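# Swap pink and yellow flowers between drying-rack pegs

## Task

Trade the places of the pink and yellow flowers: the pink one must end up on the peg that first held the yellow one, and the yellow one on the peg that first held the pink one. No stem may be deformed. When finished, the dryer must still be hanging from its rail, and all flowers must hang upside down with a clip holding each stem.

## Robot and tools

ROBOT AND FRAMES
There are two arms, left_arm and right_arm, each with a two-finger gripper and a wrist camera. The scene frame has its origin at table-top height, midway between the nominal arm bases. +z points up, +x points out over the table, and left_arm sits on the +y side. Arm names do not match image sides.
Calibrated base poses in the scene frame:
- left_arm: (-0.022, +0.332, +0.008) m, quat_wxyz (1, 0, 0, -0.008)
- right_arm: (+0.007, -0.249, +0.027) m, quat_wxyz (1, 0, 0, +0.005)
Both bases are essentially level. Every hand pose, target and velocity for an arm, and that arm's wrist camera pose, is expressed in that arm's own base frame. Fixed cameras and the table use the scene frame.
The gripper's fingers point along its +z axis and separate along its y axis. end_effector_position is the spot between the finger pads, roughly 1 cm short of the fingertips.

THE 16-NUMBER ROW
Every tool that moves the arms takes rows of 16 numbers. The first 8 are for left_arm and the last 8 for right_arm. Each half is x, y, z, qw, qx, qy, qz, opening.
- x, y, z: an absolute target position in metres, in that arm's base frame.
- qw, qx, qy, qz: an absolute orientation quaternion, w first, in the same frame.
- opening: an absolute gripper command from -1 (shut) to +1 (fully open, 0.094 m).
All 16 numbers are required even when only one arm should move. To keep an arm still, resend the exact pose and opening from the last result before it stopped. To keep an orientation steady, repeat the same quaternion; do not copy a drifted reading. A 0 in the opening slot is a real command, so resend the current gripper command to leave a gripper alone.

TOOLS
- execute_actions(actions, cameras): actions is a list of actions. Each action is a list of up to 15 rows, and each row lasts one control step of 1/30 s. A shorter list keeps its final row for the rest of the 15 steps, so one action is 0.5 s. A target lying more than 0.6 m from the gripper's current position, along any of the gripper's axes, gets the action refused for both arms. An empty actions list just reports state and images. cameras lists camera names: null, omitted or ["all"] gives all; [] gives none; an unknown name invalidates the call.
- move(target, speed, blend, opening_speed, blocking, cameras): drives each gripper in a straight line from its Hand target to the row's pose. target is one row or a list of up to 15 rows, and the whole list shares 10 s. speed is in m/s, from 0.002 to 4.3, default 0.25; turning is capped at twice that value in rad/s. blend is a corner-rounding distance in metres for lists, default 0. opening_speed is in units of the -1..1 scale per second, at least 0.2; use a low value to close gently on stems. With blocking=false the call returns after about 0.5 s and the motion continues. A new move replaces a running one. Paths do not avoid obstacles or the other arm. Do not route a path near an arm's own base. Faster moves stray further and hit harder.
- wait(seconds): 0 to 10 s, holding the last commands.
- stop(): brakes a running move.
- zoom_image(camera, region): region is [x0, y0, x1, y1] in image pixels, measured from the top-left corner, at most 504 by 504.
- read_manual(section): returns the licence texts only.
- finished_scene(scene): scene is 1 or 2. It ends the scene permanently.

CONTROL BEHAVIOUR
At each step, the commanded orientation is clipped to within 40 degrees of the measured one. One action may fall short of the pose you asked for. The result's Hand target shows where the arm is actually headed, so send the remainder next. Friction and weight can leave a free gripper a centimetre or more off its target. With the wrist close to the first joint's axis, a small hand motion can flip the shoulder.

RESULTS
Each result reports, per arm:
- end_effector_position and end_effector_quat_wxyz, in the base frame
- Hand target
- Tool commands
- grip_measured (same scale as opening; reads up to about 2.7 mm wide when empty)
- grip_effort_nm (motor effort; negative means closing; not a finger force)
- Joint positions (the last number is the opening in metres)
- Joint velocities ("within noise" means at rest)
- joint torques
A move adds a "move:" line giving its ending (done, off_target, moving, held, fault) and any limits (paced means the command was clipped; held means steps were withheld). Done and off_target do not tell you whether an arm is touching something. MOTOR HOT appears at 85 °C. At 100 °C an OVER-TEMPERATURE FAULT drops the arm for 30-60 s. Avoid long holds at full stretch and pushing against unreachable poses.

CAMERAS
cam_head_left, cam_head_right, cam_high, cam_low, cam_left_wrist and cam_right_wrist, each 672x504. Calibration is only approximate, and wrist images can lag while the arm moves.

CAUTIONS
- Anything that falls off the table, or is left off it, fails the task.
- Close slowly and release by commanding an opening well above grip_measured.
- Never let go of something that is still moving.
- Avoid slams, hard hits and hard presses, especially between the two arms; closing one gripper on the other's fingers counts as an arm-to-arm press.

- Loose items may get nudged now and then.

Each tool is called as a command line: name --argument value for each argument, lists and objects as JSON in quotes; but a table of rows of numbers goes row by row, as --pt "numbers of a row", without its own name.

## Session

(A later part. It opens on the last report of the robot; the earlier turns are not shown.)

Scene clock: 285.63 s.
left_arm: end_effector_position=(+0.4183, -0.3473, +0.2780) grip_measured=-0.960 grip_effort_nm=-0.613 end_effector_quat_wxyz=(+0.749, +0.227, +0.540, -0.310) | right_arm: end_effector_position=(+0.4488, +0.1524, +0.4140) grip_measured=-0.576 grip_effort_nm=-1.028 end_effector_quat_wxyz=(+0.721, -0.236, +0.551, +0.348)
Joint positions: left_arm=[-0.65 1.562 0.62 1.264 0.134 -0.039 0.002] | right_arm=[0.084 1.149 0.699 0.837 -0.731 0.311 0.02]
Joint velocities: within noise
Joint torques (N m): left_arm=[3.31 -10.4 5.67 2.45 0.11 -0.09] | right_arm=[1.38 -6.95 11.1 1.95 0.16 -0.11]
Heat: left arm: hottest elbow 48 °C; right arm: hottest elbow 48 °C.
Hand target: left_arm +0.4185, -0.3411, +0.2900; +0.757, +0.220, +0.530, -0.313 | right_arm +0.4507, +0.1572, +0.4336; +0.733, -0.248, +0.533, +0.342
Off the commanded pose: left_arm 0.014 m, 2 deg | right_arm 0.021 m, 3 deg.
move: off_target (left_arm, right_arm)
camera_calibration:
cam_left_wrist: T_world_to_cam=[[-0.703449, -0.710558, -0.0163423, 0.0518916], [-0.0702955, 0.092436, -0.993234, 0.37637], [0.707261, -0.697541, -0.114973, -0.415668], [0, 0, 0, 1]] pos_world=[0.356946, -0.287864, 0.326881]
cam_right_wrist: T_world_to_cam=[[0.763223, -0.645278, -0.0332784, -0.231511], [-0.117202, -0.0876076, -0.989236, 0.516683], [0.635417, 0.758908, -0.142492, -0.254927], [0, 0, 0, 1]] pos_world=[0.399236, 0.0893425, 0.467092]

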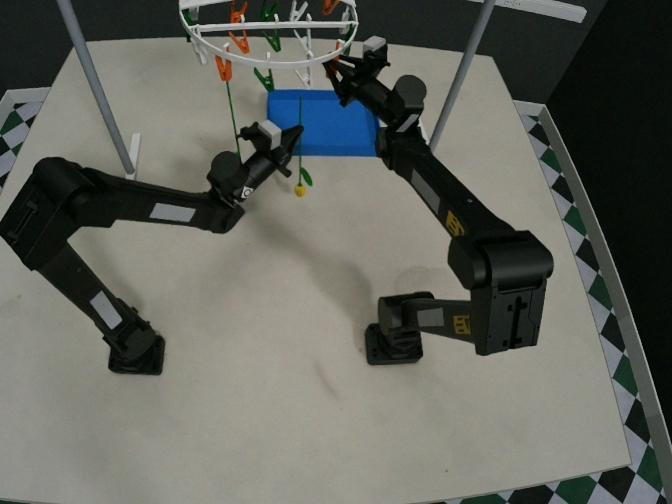

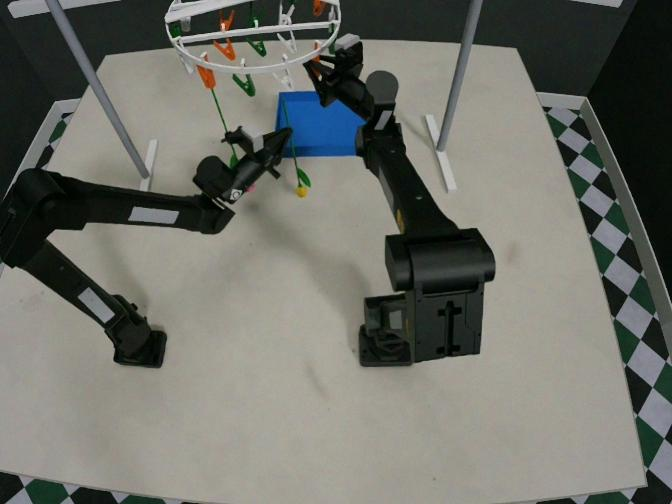

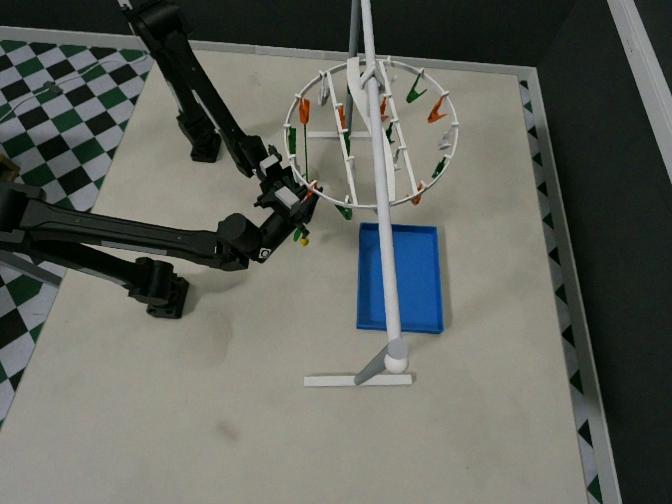

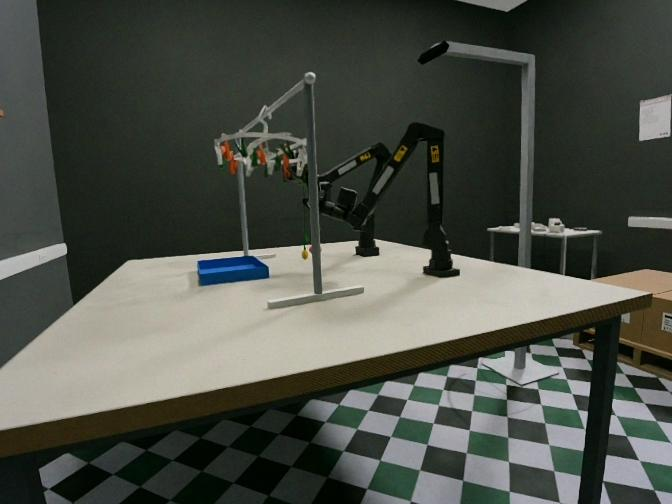

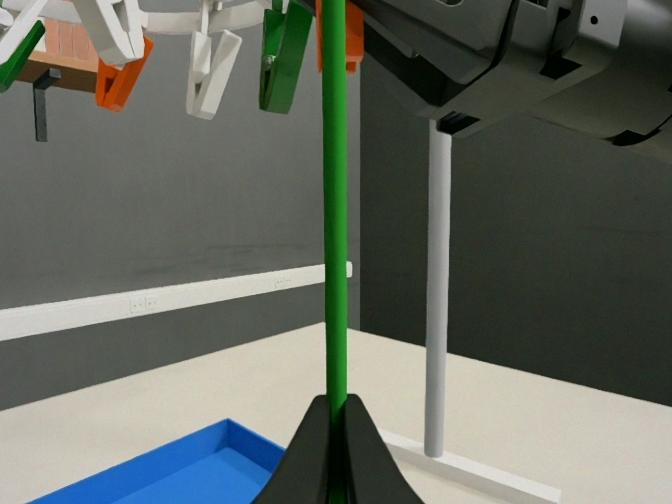

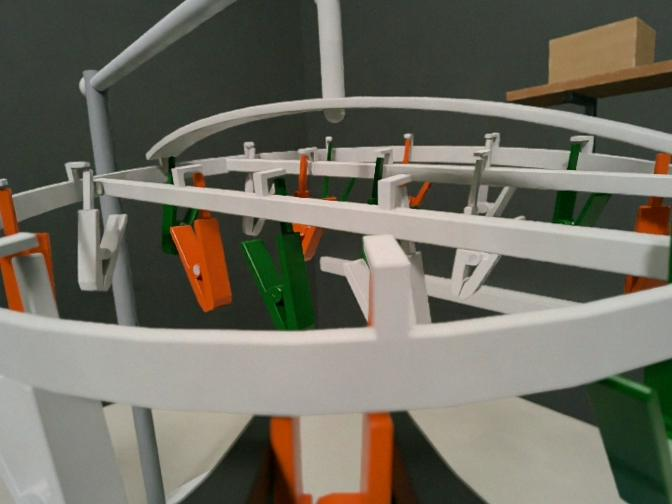

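move --pt "0.4185 -0.341 0.29 0.7568 0.2195 0.5299 -0.3135 -0.96 0.4515 0.1575 0.434 0.7332 -0.2484 0.5327 0.3419 0.0" --opening_speed 0.3 --cameras '[]'

move --target '[0.4185,-0.341,0.29,0.7568,0.2195,0.5299,-0.3135,-0.96,0.401,0.1,0.39,0.7332,-0.2484,0.5327,0.3419,0.1]' --speed 0.08

Scene clock: 291.43 s.
left_arm: end_effector_position=(+0.4183, -0.3471, +0.2777) grip_measured=-0.959 grip_effort_nm=-0.974 end_effector_quat_wxyz=(+0.748, +0.227, +0.540, -0.311) | right_arm: end_effector_position=(+0.4488, +0.1524, +0.4140) grip_measured=-0.002 grip_effort_nm=0.076 end_effector_quat_wxyz=(+0.721, -0.236, +0.551, +0.347)
Joint positions: left_arm=[-0.649 1.562 0.62 1.264 0.135 -0.041 0.002] | right_arm=[0.084 1.149 0.699 0.837 -0.731 0.311 0.047]
Joint velocities: within noise
Joint torques (N m): left_arm=[3.31 -10.46 5.76 2.45 0.11 -0.06] | right_arm=[1.44 -6.89 11.18 1.94 0.17 -0.11]
Heat: left arm: hottest elbow 47 °C; right arm: hottest elbow 48 °C.
Hand target: left_arm +0.4184, -0.3411, +0.2899; +0.757, +0.220, +0.530, -0.314 | right_arm +0.4507, +0.1572, +0.4336; +0.733, -0.248, +0.533, +0.342
Off the commanded pose: left_arm 0.014 m, 2 deg | right_arm 0.021 m, 3 deg.
move: off_target (left_arm, right_arm)
No camera images: "cameras" was empty.

Scene clock: 293.30 s.
left_arm: end_effector_position=(+0.4183, -0.3471, +0.2777) grip_measured=-0.953 grip_effort_nm=-0.877 end_effector_quat_wxyz=(+0.748, +0.227, +0.540, -0.311) | right_arm: end_effector_position=(+0.4042, +0.1035, +0.3925) grip_measured=+0.099 grip_effort_nm=0.071 end_effector_quat_wxyz=(+0.734, -0.254, +0.531, +0.339)
Joint positions: left_arm=[-0.649 1.562 0.62 1.264 0.135 -0.041 0.002] | right_arm=[-0.073 1.088 0.557 1.038 -0.887 0.394 0.052]
Joint velocities: within noise
Joint torques (N m): left_arm=[3.31 -10.46 5.76 2.47 0.1 -0.06] | right_arm=[-0.21 -5.6 6.98 1.99 0.18 0.18]
Heat: left arm: hottest elbow 47 °C; right arm: hottest elbow 47 °C.
Hand target: left_arm +0.4184, -0.3411, +0.2899; +0.757, +0.220, +0.530, -0.313 | right_arm +0.4011, +0.1001, +0.3899; +0.733, -0.248, +0.533, +0.342
Off the commanded pose: left_arm 0.014 m, 2 deg | right_arm 0.005 m, 1 deg.
move: off_target (left_arm)
camera_calibration:
cam_left_wrist: T_world_to_cam=[[-0.703695, -0.710337, -0.0153162, 0.0519153], [-0.0715585, 0.0923037, -0.993156, 0.37645], [0.706889, -0.697783, -0.115784, -0.415305], [0, 0, 0, 1]] pos_world=[0.357045, -0.287663, 0.326583]
cam_right_wrist: T_world_to_cam=[[0.769085, -0.638775, 0.0217933, -0.254381], [-0.0579393, -0.103635, -0.992926, 0.465073], [0.636515, 0.762382, -0.116714, -0.20351], [0, 0, 0, 1]] pos_world=[0.352124, 0.0408575, 0.443575]

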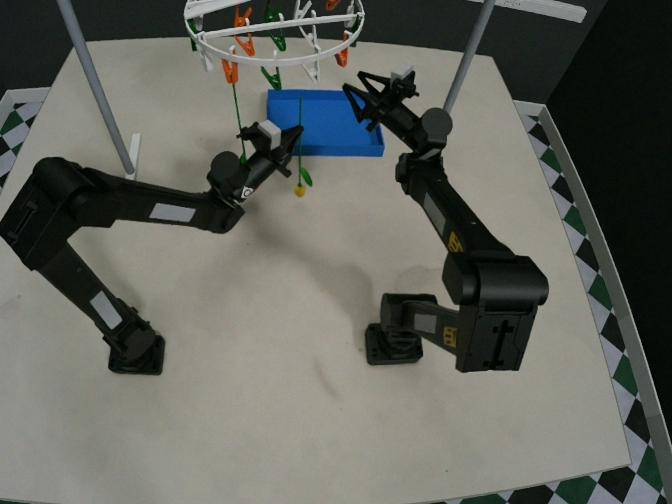

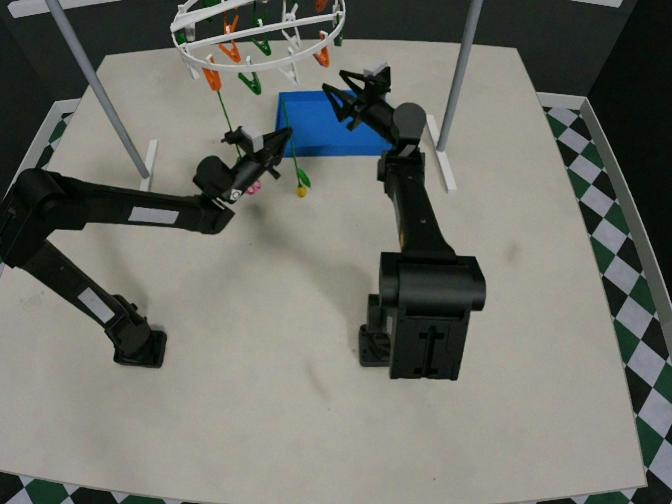

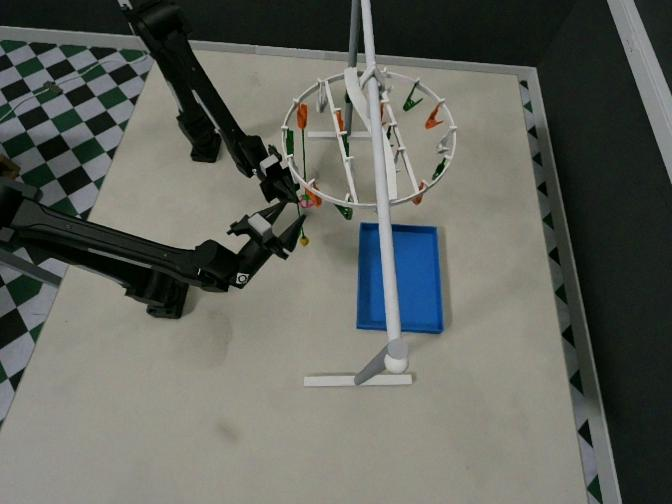

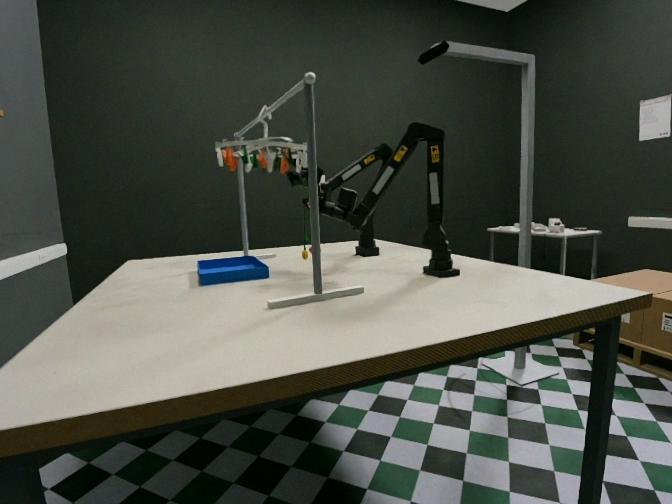

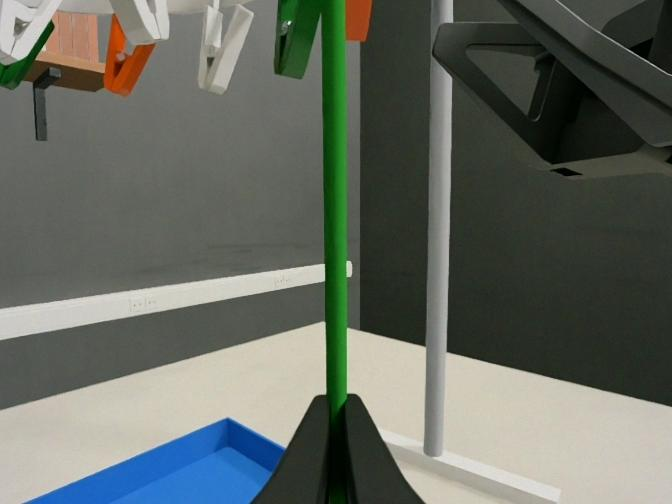

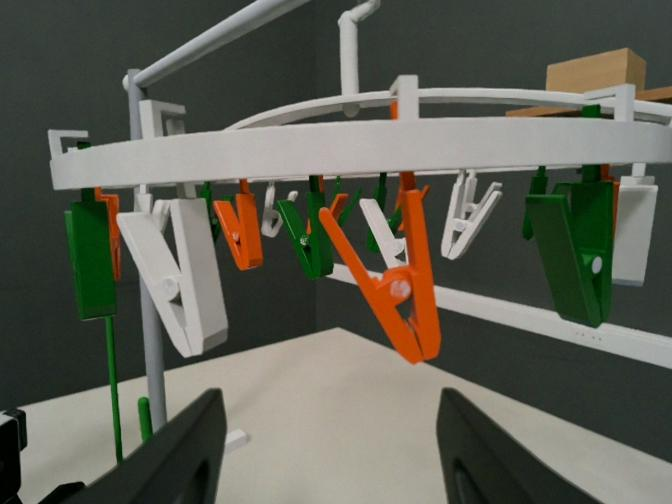

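move --pt "0.376 -0.299 0.29 0.7598 0.2109 0.532 -0.3094 -0.96 0.35 0.085 0.38 0.7733 -0.1787 0.5619 0.246 0.2" --pt "0.376 -0.299 0.29 0.7698 0.1962 0.539 -0.2802 -0.96 0.347 0.175 0.42 0.7941 -0.1122 0.577 0.1544 0.2" --speed 0.12 --blend 0.02

Scene clock: 307.97 s.
left_arm: end_effector_position=(+0.3815, -0.2975, +0.2797) grip_measured=-0.959 grip_effort_nm=-0.984 end_effector_quat_wxyz=(+0.762, +0.195, +0.551, -0.279) | right_arm: end_effector_position=(+0.3432, +0.1688, +0.3871) grip_measured=+0.199 grip_effort_nm=0.076 end_effector_quat_wxyz=(+0.780, -0.111, +0.596, +0.153)
Joint positions: left_arm=[-0.647 1.419 0.458 1.284 0.041 -0.025 0.002] | right_arm=[0.519 0.712 0.427 0.554 0.136 -0.028 0.056]
Joint velocities: within noise
Joint torques (N m): left_arm=[1.85 -8.29 5.67 2.28 -0.07 0.17] | right_arm=[1.38 0.56 13.53 1.73 0.06 -0.12]
Heat: left arm: hottest elbow 45 °C; right arm: hottest elbow 45 °C.
Hand target: left_arm +0.3760, -0.2989, +0.2898; +0.770, +0.196, +0.539, -0.280 | right_arm +0.3451, +0.1739, +0.4193; +0.794, -0.112, +0.577, +0.155
Off the commanded pose: left_arm 0.012 m, 2 deg | right_arm 0.034 m, 3 deg.
move: off_target (left_arm, right_arm)
camera_calibration:
cam_left_wrist: T_world_to_cam=[[-0.632208, -0.774798, -0.00078734, 0.0107487], [-0.0863348, 0.0714559, -0.9937, 0.370829], [0.769974, -0.628157, -0.112067, -0.358815], [0, 0, 0, 1]] pos_world=[0.315089, -0.243562, 0.32829]
cam_right_wrist: T_world_to_cam=[[0.374383, -0.927274, 0.000470929, 0.0267576], [-0.148698, -0.0605374, -0.987028, 0.484527], [0.915274, 0.369456, -0.160548, -0.227399], [0, 0, 0, 1]] pos_world=[0.270163, 0.138157, 0.44172]

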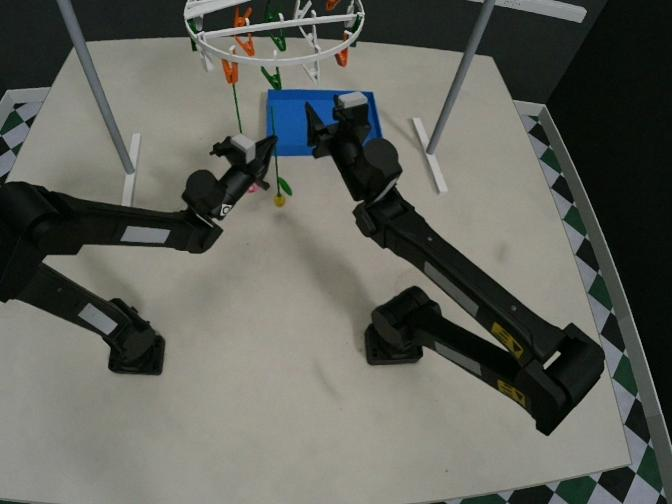

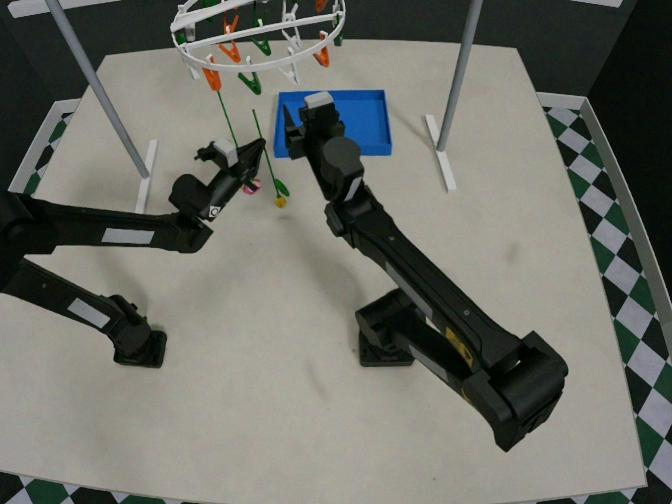

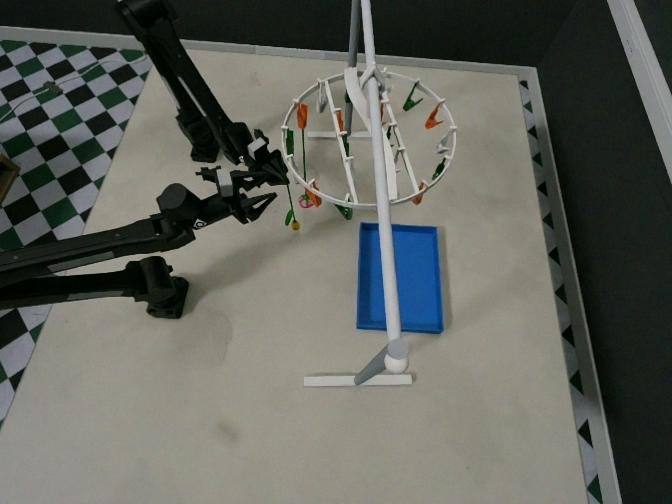

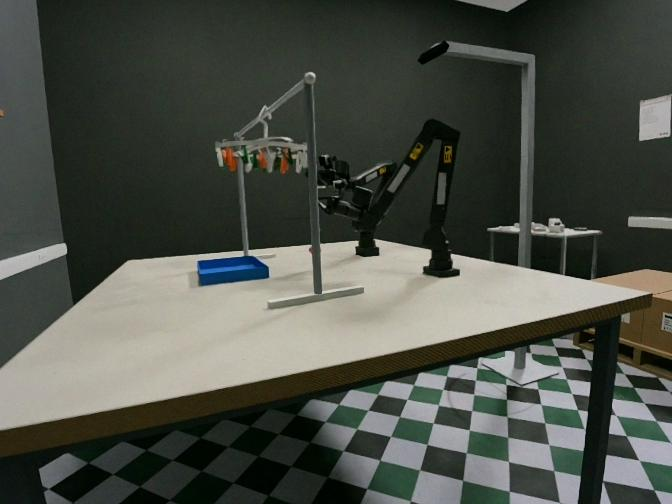

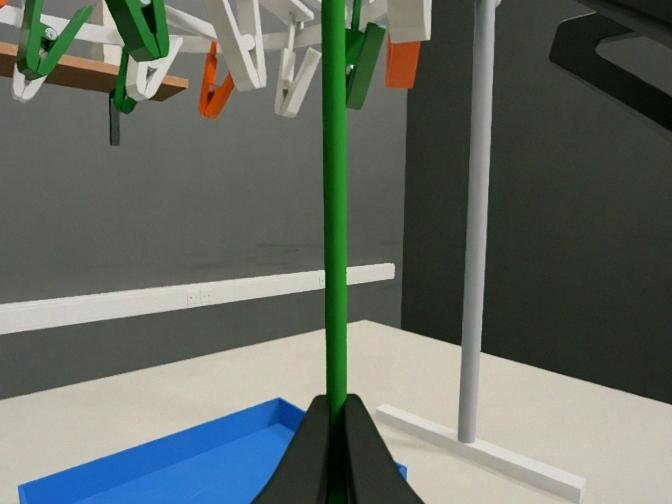

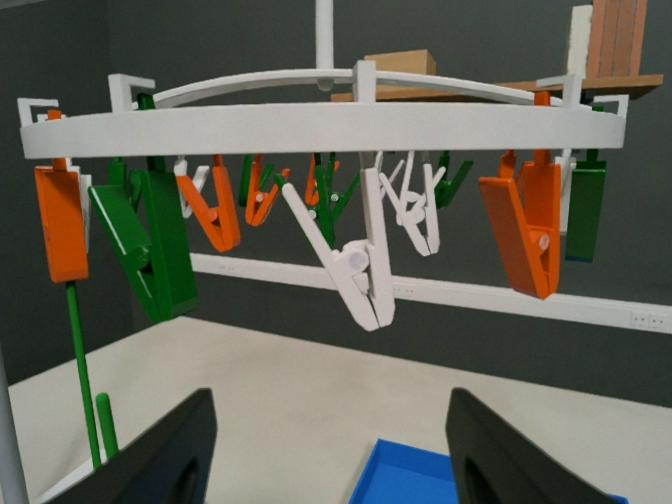

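move --target '[0.376,-0.299,0.29,0.7698,0.1962,0.539,-0.2802,-0.96,0.378,0.1835,0.449,0.7941,-0.1122,0.577,0.1544,0.2]' --speed 0.08 --cameras '["cam_right_wrist","cam_left_wrist"]'

Scene clock: 314.10 s.
left_arm: end_effector_position=(+0.3815, -0.2975, +0.2797) grip_measured=-0.954 grip_effort_nm=-0.896 end_effector_quat_wxyz=(+0.762, +0.195, +0.551, -0.278) | right_arm: end_effector_position=(+0.3702, +0.1836, +0.4170) grip_measured=+0.199 grip_effort_nm=0.071 end_effector_quat_wxyz=(+0.781, -0.117, +0.593, +0.156)
Joint positions: left_arm=[-0.647 1.419 0.458 1.284 0.041 -0.024 0.002] | right_arm=[0.507 0.804 0.541 0.536 0.11 -0.028 0.056]
Joint velocities: within noise
Joint torques (N m): left_arm=[1.85 -8.23 5.64 2.29 -0.06 0.16] | right_arm=[-0.21 -1.14 13.64 1.57 -0.09 -0.03]
Heat: left arm: hottest elbow 44 °C; right arm: hottest elbow 46 °C.
Hand target: left_arm +0.3761, -0.2989, +0.2898; +0.770, +0.196, +0.539, -0.280 | right_arm +0.3760, +0.1825, +0.4484; +0.794, -0.112, +0.577, +0.154
Off the commanded pose: left_arm 0.012 m, 2 deg | right_arm 0.033 m, 2 deg.
move: off_target (left_arm, right_arm)
camera_calibration:
cam_left_wrist: T_world_to_cam=[[-0.631988, -0.774977, -0.00153761, 0.0108821], [-0.0858834, 0.0720089, -0.9937, 0.37082], [0.770205, -0.627874, -0.112066, -0.35882], [0, 0, 0, 1]] pos_world=[0.315089, -0.243563, 0.328289]
cam_right_wrist: T_world_to_cam=[[0.386357, -0.922317, 0.00777096, 0.0219276], [-0.141146, -0.0674478, -0.987688, 0.517758], [0.911486, 0.380504, -0.156241, -0.255258], [0, 0, 0, 1]] pos_world=[0.297272, 0.152272, 0.471332]
Images, in order (width x height): cam_left_wrist 672x504, cam_right_wrist 672x504.

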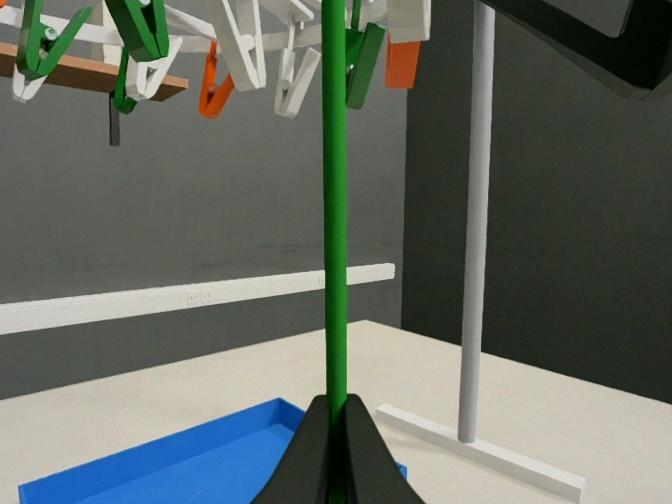

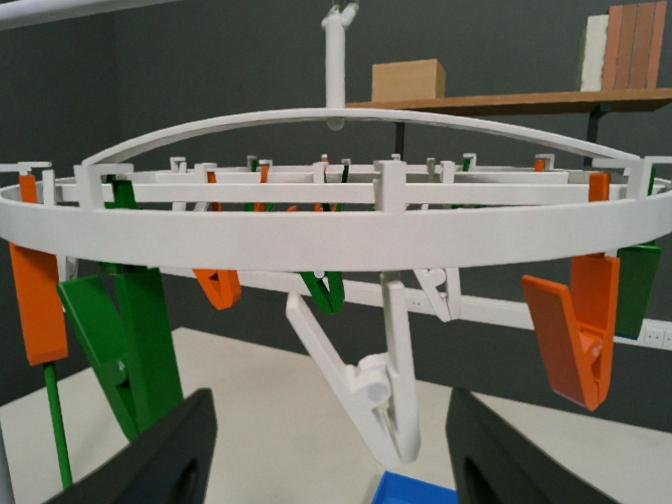

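move --target '[0.376,-0.299,0.29,0.7698,0.1962,0.539,-0.2802,-0.96,0.416,0.189,0.461,0.7941,-0.1122,0.577,0.1544,0.2]' --speed 0.06 --cameras '["cam_right_wrist","cam_left_wrist"]'

Scene clock: 322.33 s.
left_arm: end_effector_position=(+0.3813, -0.2976, +0.2799) grip_measured=-0.953 grip_effort_nm=-0.867 end_effector_quat_wxyz=(+0.762, +0.195, +0.551, -0.278) | right_arm: end_effector_position=(+0.4079, +0.1898, +0.4241) grip_measured=+0.199 grip_effort_nm=0.081 end_effector_quat_wxyz=(+0.775, -0.123, +0.601, +0.150)
Joint positions: left_arm=[-0.647 1.419 0.458 1.284 0.041 -0.024 0.002] | right_arm=[0.462 0.917 0.628 0.538 0.066 -0.028 0.056]
Joint velocities: within noise
Joint torques (N m): left_arm=[1.79 -8.23 5.65 2.3 -0.06 0.16] | right_arm=[0.09 -2.84 13.6 2.52 -0.07 0.1]
Heat: left arm: hottest elbow 43 °C; right arm: hottest elbow 45 °C.
Hand target: left_arm +0.3760, -0.2990, +0.2899; +0.770, +0.196, +0.539, -0.280 | right_arm +0.4135, +0.1880, +0.4601; +0.794, -0.112, +0.577, +0.154
Off the commanded pose: left_arm 0.012 m, 2 deg | right_arm 0.038 m, 4 deg.
move: off_target (left_arm, right_arm)
camera_calibration:
cam_left_wrist: T_world_to_cam=[[-0.632234, -0.774775, -0.00188646, 0.0109204], [-0.0853355, 0.0720553, -0.993743, 0.370762], [0.770064, -0.628118, -0.111672, -0.358862], [0, 0, 0, 1]] pos_world=[0.31489, -0.243662, 0.328388]
cam_right_wrist: T_world_to_cam=[[0.383761, -0.92319, 0.0211509, 0.00858228], [-0.157179, -0.087874, -0.983653, 0.539109], [0.909957, 0.374163, -0.178829, -0.279497], [0, 0, 0, 1]] pos_world=[0.335773, 0.159874, 0.480132]
Images, in order (width x height): cam_left_wrist 672x504, cam_right_wrist 672x504.

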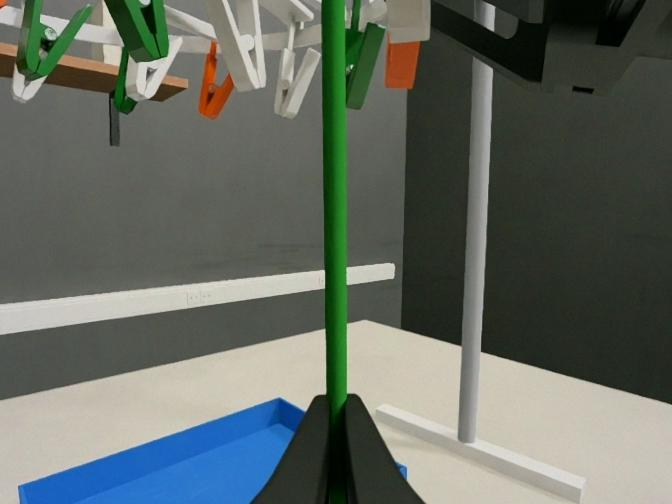

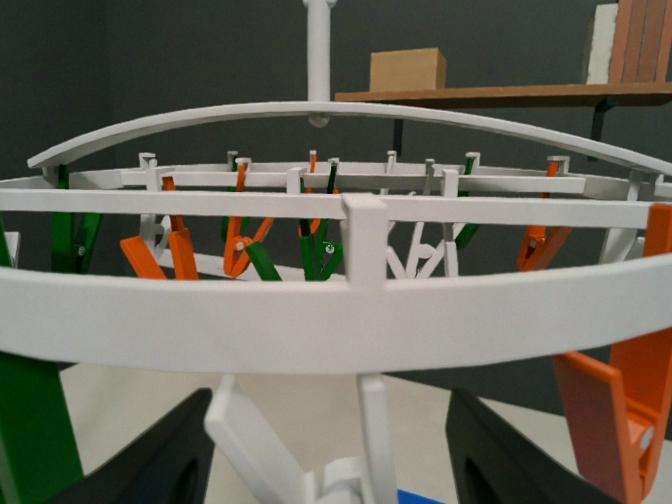

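move --target '[0.376,-0.299,0.29,0.7698,0.1962,0.539,-0.2802,-0.96,0.413,0.196,0.461,0.7941,-0.1122,0.577,0.1544,-0.2]' --opening_speed 0.3 --cameras '["cam_right_wrist","cam_left_wrist"]'

Scene clock: 327.00 s.
left_arm: end_effector_position=(+0.3813, -0.2976, +0.2799) grip_measured=-0.953 grip_effort_nm=-0.745 end_effector_quat_wxyz=(+0.762, +0.195, +0.551, -0.278) | right_arm: end_effector_position=(+0.4086, +0.1889, +0.4241) grip_measured=-0.198 grip_effort_nm=-0.081 end_effector_quat_wxyz=(+0.776, -0.117, +0.603, +0.146)
Joint positions: left_arm=[-0.647 1.419 0.458 1.284 0.041 -0.024 0.002] | right_arm=[0.467 0.919 0.629 0.54 0.087 -0.028 0.038]
Joint velocities: within noise
Joint torques (N m): left_arm=[1.85 -8.23 5.65 2.29 -0.06 0.16] | right_arm=[1.26 -3.08 13.65 2.5 0.07 0.03]
Heat: left arm: hottest elbow 43 °C; right arm: hottest elbow 47 °C.
Hand target: left_arm +0.3760, -0.2990, +0.2899; +0.770, +0.196, +0.539, -0.280 | right_arm +0.4107, +0.1947, +0.4601; +0.794, -0.112, +0.577, +0.155
Off the commanded pose: left_arm 0.012 m, 2 deg | right_arm 0.038 m, 4 deg.
move: off_target (left_arm, right_arm)
camera_calibration:
cam_left_wrist: T_world_to_cam=[[-0.632234, -0.774775, -0.00188646, 0.0109204], [-0.0853355, 0.0720553, -0.993743, 0.370762], [0.770064, -0.628118, -0.111672, -0.358862], [0, 0, 0, 1]] pos_world=[0.31489, -0.243662, 0.328388]
cam_right_wrist: T_world_to_cam=[[0.370276, -0.928784, 0.0160199, 0.0162532], [-0.159957, -0.0807388, -0.983817, 0.53901], [0.915046, 0.361721, -0.178461, -0.279615], [0, 0, 0, 1]] pos_world=[0.336061, 0.159757, 0.480126]
Images, in order (width x height): cam_left_wrist 672x504, cam_right_wrist 672x504.

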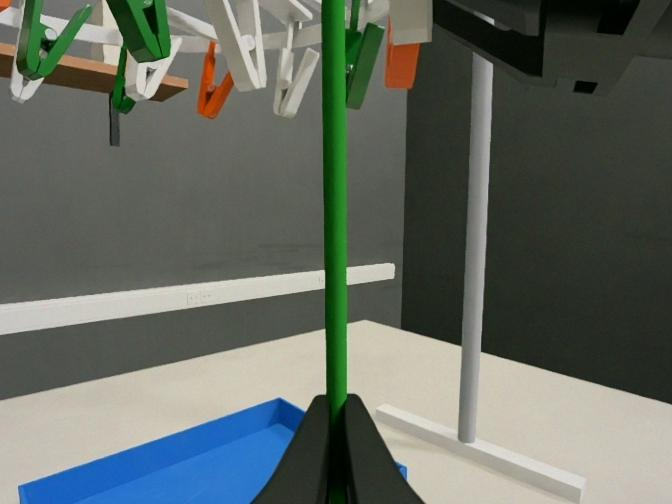

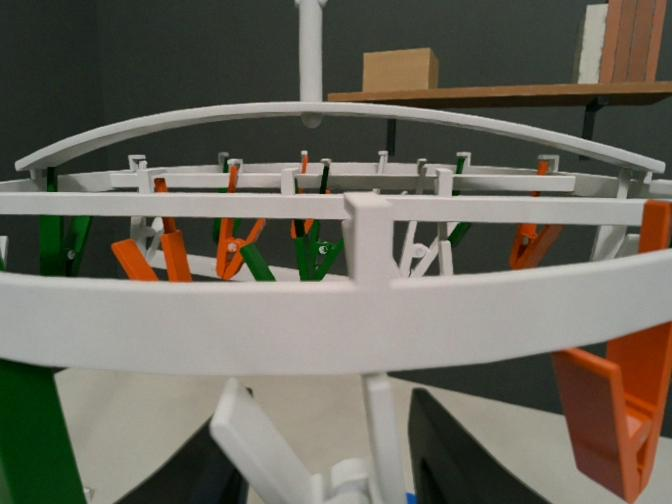

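move --target '[0.376,-0.299,0.29,0.7698,0.1962,0.539,-0.2802,-0.96,0.413,0.196,0.461,0.7941,-0.1122,0.577,0.1544,-0.45]' --opening_speed 0.25 --cameras '["cam_right_wrist","cam_left_wrist"]'

Scene clock: 332.83 s.
left_arm: end_effector_position=(+0.3813, -0.2976, +0.2799) grip_measured=-0.956 grip_effort_nm=-0.930 end_effector_quat_wxyz=(+0.762, +0.195, +0.551, -0.278) | right_arm: end_effector_position=(+0.4085, +0.1890, +0.4241) grip_measured=-0.445 grip_effort_nm=-0.227 end_effector_quat_wxyz=(+0.776, -0.117, +0.602, +0.146)
Joint positions: left_arm=[-0.647 1.419 0.458 1.284 0.041 -0.024 0.002] | right_arm=[0.468 0.919 0.629 0.54 0.087 -0.028 0.026]
Joint velocities: within noise
Joint torques (N m): left_arm=[1.85 -8.29 5.65 2.3 -0.06 0.16] | right_arm=[1.32 -2.9 13.63 2.5 0.06 0.04]
Heat: left arm: hottest elbow 42 °C; right arm: hottest elbow 49 °C.
Hand target: left_arm +0.3760, -0.2990, +0.2899; +0.770, +0.196, +0.539, -0.280 | right_arm +0.4106, +0.1948, +0.4601; +0.794, -0.112, +0.577, +0.155
Off the commanded pose: left_arm 0.012 m, 2 deg | right_arm 0.038 m, 4 deg.
move: off_target (left_arm, right_arm)
camera_calibration:
cam_left_wrist: T_world_to_cam=[[-0.632234, -0.774775, -0.00188646, 0.0109204], [-0.0853355, 0.0720553, -0.993743, 0.370762], [0.770064, -0.628118, -0.111672, -0.358862], [0, 0, 0, 1]] pos_world=[0.31489, -0.243662, 0.328388]
cam_right_wrist: T_world_to_cam=[[0.370648, -0.928636, 0.0159647, 0.0162613], [-0.159666, -0.080642, -0.983872, 0.538916], [0.914946, 0.362121, -0.178161, -0.279735], [0, 0, 0, 1]] pos_world=[0.335962, 0.159858, 0.480126]
Images, in order (width x height): cam_left_wrist 672x504, cam_right_wrist 672x504.

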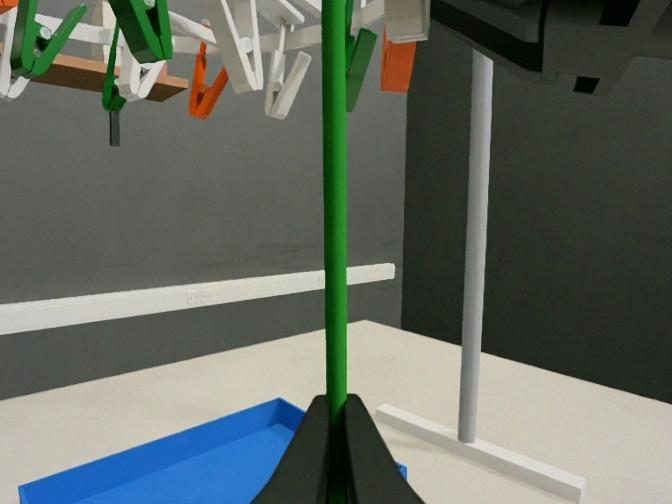

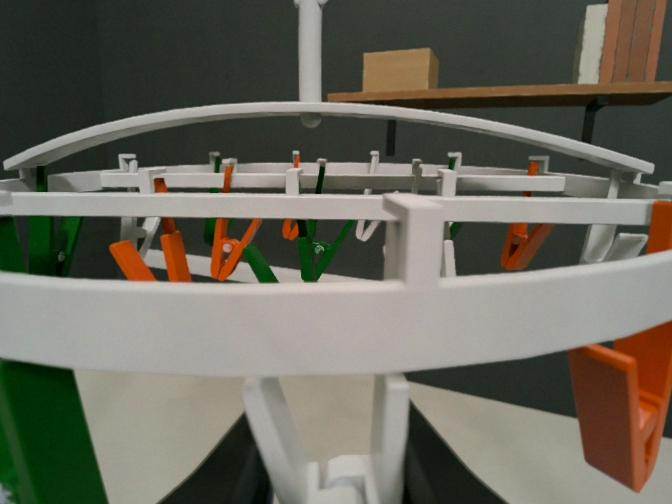

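move --target '[0.376,-0.299,0.29,0.7698,0.1962,0.539,-0.2802,-0.96,0.413,0.196,0.461,0.7941,-0.1122,0.577,0.1544,-0.66]' --opening_speed 0.25 --cameras '["cam_right_wrist","cam_left_wrist"]'

zoom_image --camera "cam_left_wrist" --region '[230, 0, 470, 144]'

Scene clock: 335.97 s.
left_arm: end_effector_position=(+0.3813, -0.2976, +0.2799) grip_measured=-0.958 grip_effort_nm=-0.965 end_effector_quat_wxyz=(+0.762, +0.195, +0.551, -0.278) | right_arm: end_effector_position=(+0.4085, +0.1890, +0.4241) grip_measured=-0.573 grip_effort_nm=-1.028 end_effector_quat_wxyz=(+0.776, -0.117, +0.602, +0.146)
Joint positions: left_arm=[-0.647 1.419 0.458 1.284 0.041 -0.024 0.002] | right_arm=[0.468 0.919 0.629 0.54 0.087 -0.028 0.02]
Joint velocities: within noise
Joint torques (N m): left_arm=[1.9 -8.18 5.64 2.3 -0.06 0.16] | right_arm=[1.2 -3.02 13.64 2.54 0.06 0.04]
Heat: left arm: hottest elbow 42 °C; right arm: hottest elbow 50 °C.
Hand target: left_arm +0.3760, -0.2990, +0.2899; +0.770, +0.196, +0.539, -0.280 | right_arm +0.4106, +0.1948, +0.4601; +0.794, -0.112, +0.577, +0.155
Off the commanded pose: left_arm 0.012 m, 2 deg | right_arm 0.038 m, 4 deg.
move: off_target (left_arm, right_arm)
camera_calibration:
cam_left_wrist: T_world_to_cam=[[-0.632234, -0.774775, -0.00188646, 0.0109204], [-0.0853355, 0.0720553, -0.993743, 0.370762], [0.770064, -0.628118, -0.111672, -0.358862], [0, 0, 0, 1]] pos_world=[0.31489, -0.243662, 0.328388]
cam_right_wrist: T_world_to_cam=[[0.370648, -0.928636, 0.0159647, 0.0162613], [-0.159666, -0.080642, -0.983872, 0.538916], [0.914946, 0.362121, -0.178161, -0.279735], [0, 0, 0, 1]] pos_world=[0.335962, 0.159858, 0.480126]
Images, in order (width x height): cam_left_wrist 672x504, cam_right_wrist 672x504.

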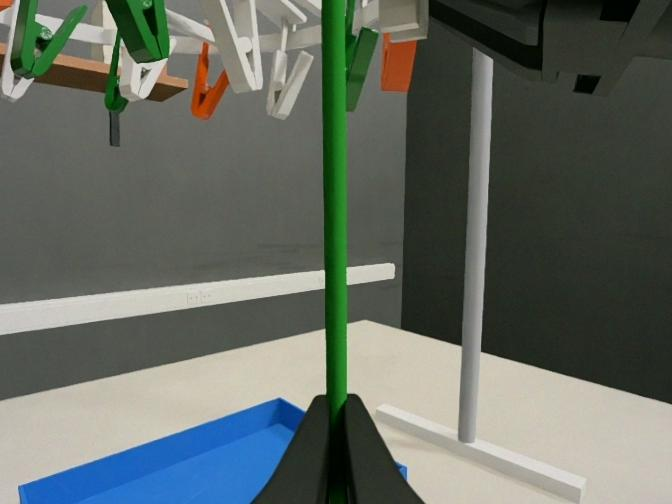

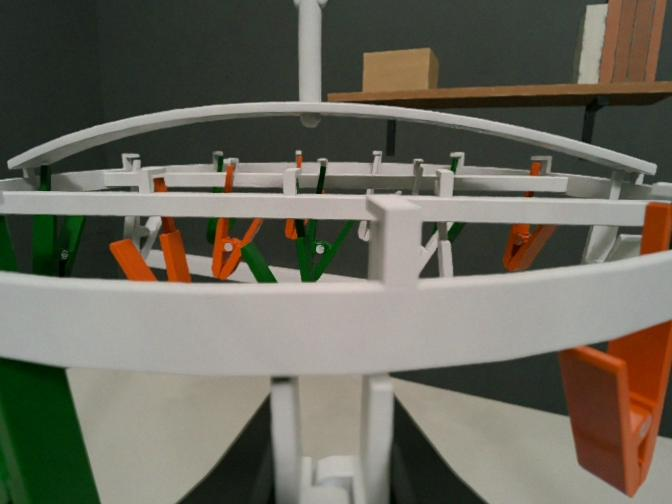

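Scaled by 2.100 from the camera's 672x504 image, which has a finer 960x720 frame.

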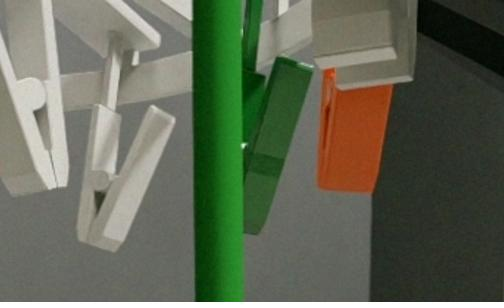

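move --target '[0.416,-0.357,0.288,0.7698,0.1962,0.539,-0.2802,-0.96,0.413,0.196,0.461,0.7941,-0.1122,0.577,0.1544,-0.66]' --speed 0.08

zoom_image --camera "cam_left_wrist" --region '[230, 0, 470, 144]'

Scene clock: 347.30 s.
left_arm: end_effector_position=(+0.4088, -0.3447, +0.2776) grip_measured=-0.955 grip_effort_nm=-0.901 end_effector_quat_wxyz=(+0.764, +0.195, +0.549, -0.279) | right_arm: end_effector_position=(+0.4085, +0.1890, +0.4241) grip_measured=-0.573 grip_effort_nm=-1.033 end_effector_quat_wxyz=(+0.776, -0.117, +0.602, +0.146)
Joint positions: left_arm=[-0.703 1.549 0.593 1.284 -0.011 -0.006 0.002] | right_arm=[0.468 0.919 0.629 0.54 0.087 -0.028 0.02]
Joint velocities: within noise
Joint torques (N m): left_arm=[1.85 -7.77 8.66 1.63 -0.08 0.17] | right_arm=[1.26 -2.96 13.64 2.54 0.05 0.03]
Heat: left arm: hottest elbow 41 °C; right arm: hottest elbow 52 °C.
Hand target: left_arm +0.4152, -0.3566, +0.2881; +0.770, +0.196, +0.539, -0.280 | right_arm +0.4106, +0.1948, +0.4601; +0.794, -0.112, +0.577, +0.155
Off the commanded pose: left_arm 0.018 m, 1 deg | right_arm 0.038 m, 4 deg.
move: off_target (left_arm, right_arm)
camera_calibration:
cam_left_wrist: T_world_to_cam=[[-0.632907, -0.774224, -0.00227472, -0.00757951], [-0.0810009, 0.0691374, -0.994313, 0.37174], [0.769979, -0.629124, -0.10647, -0.411672], [0, 0, 0, 1]] pos_world=[0.342293, -0.290562, 0.325778]
cam_right_wrist: T_world_to_cam=[[0.370648, -0.928636, 0.0159647, 0.0162613], [-0.159666, -0.080642, -0.983872, 0.538916], [0.914946, 0.362121, -0.178161, -0.279735], [0, 0, 0, 1]] pos_world=[0.335962, 0.159858, 0.480126]

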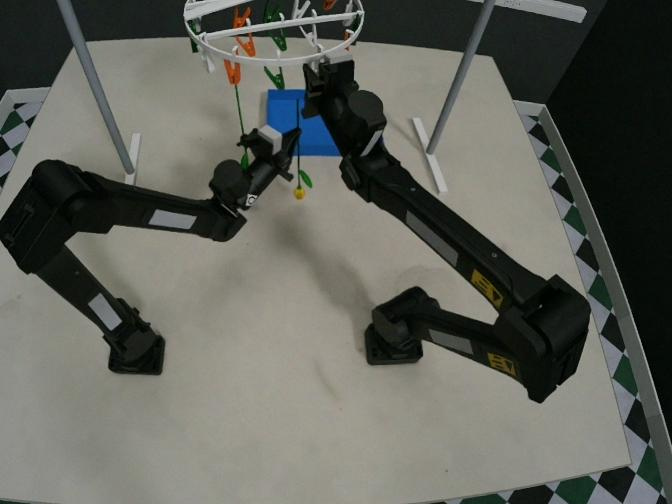

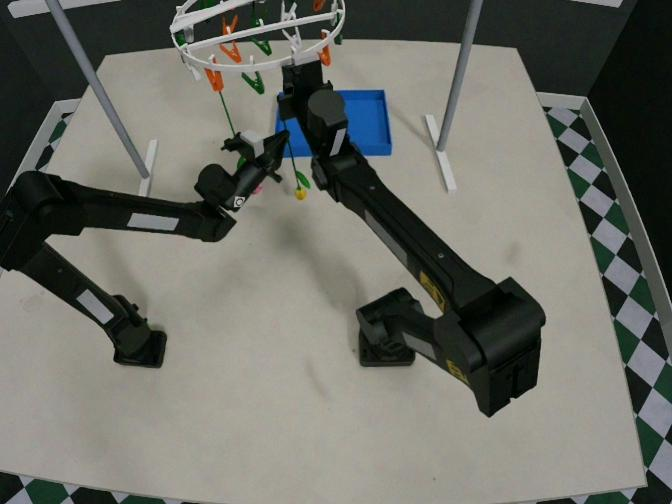

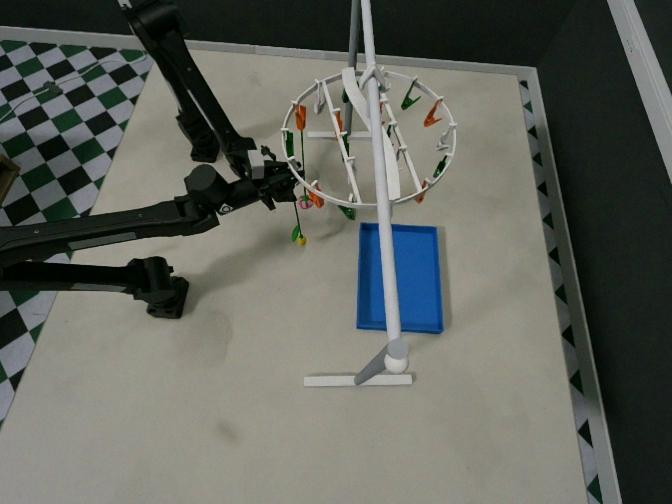

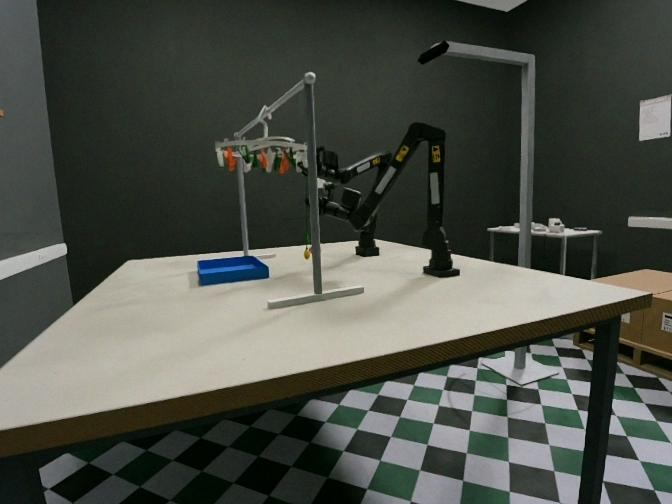

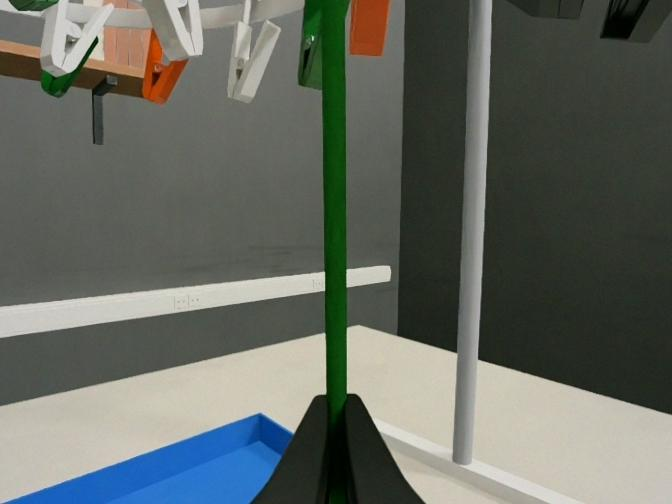

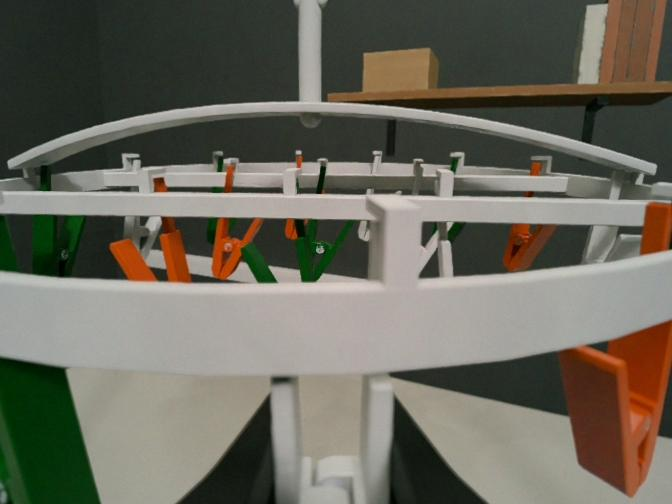

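Scaled by 2.100 from the camera's 672x504 image, which has a finer 960x720 frame.

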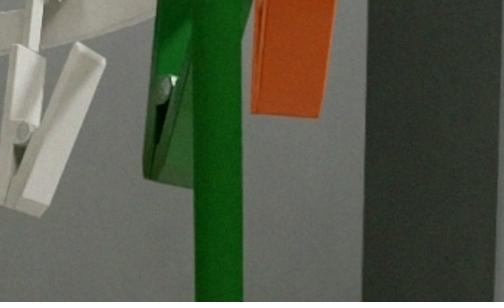

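zoom_image --camera "cam_head_left" --region '[230, 40, 370, 160]'

zoom_image --camera "cam_low" --region '[270, 120, 370, 220]'

zoom_image --camera "cam_high" --region '[250, 130, 370, 250]'

Scaled by 3.600 from the camera's 672x504 image, which has a finer 960x720 frame.

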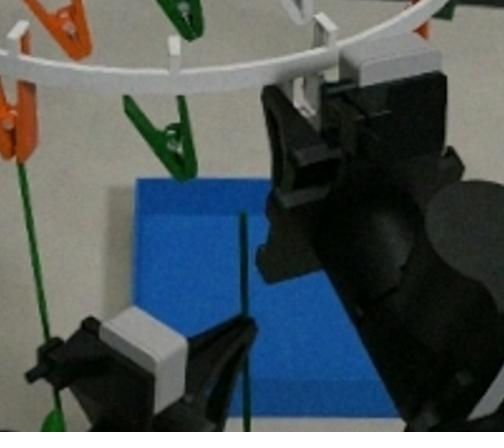

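Scaled by 5.040 from the camera's 672x504 image, which has a finer 960x720 frame.

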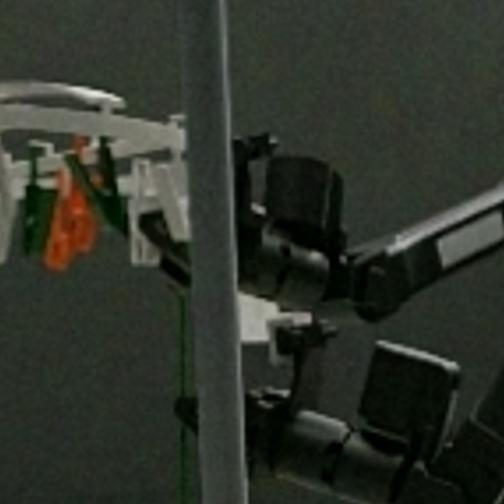

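Scaled by 4.200 from the camera's 672x504 image, which has a finer 960x720 frame.

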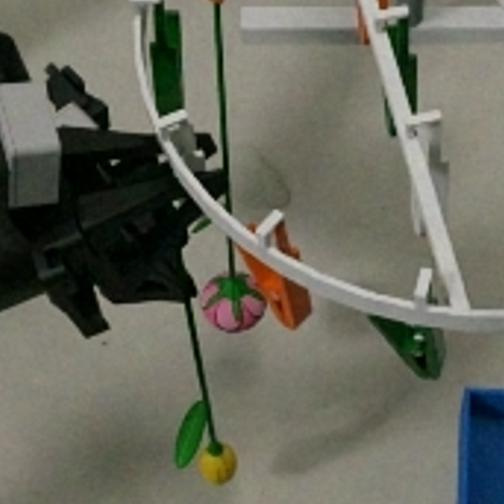

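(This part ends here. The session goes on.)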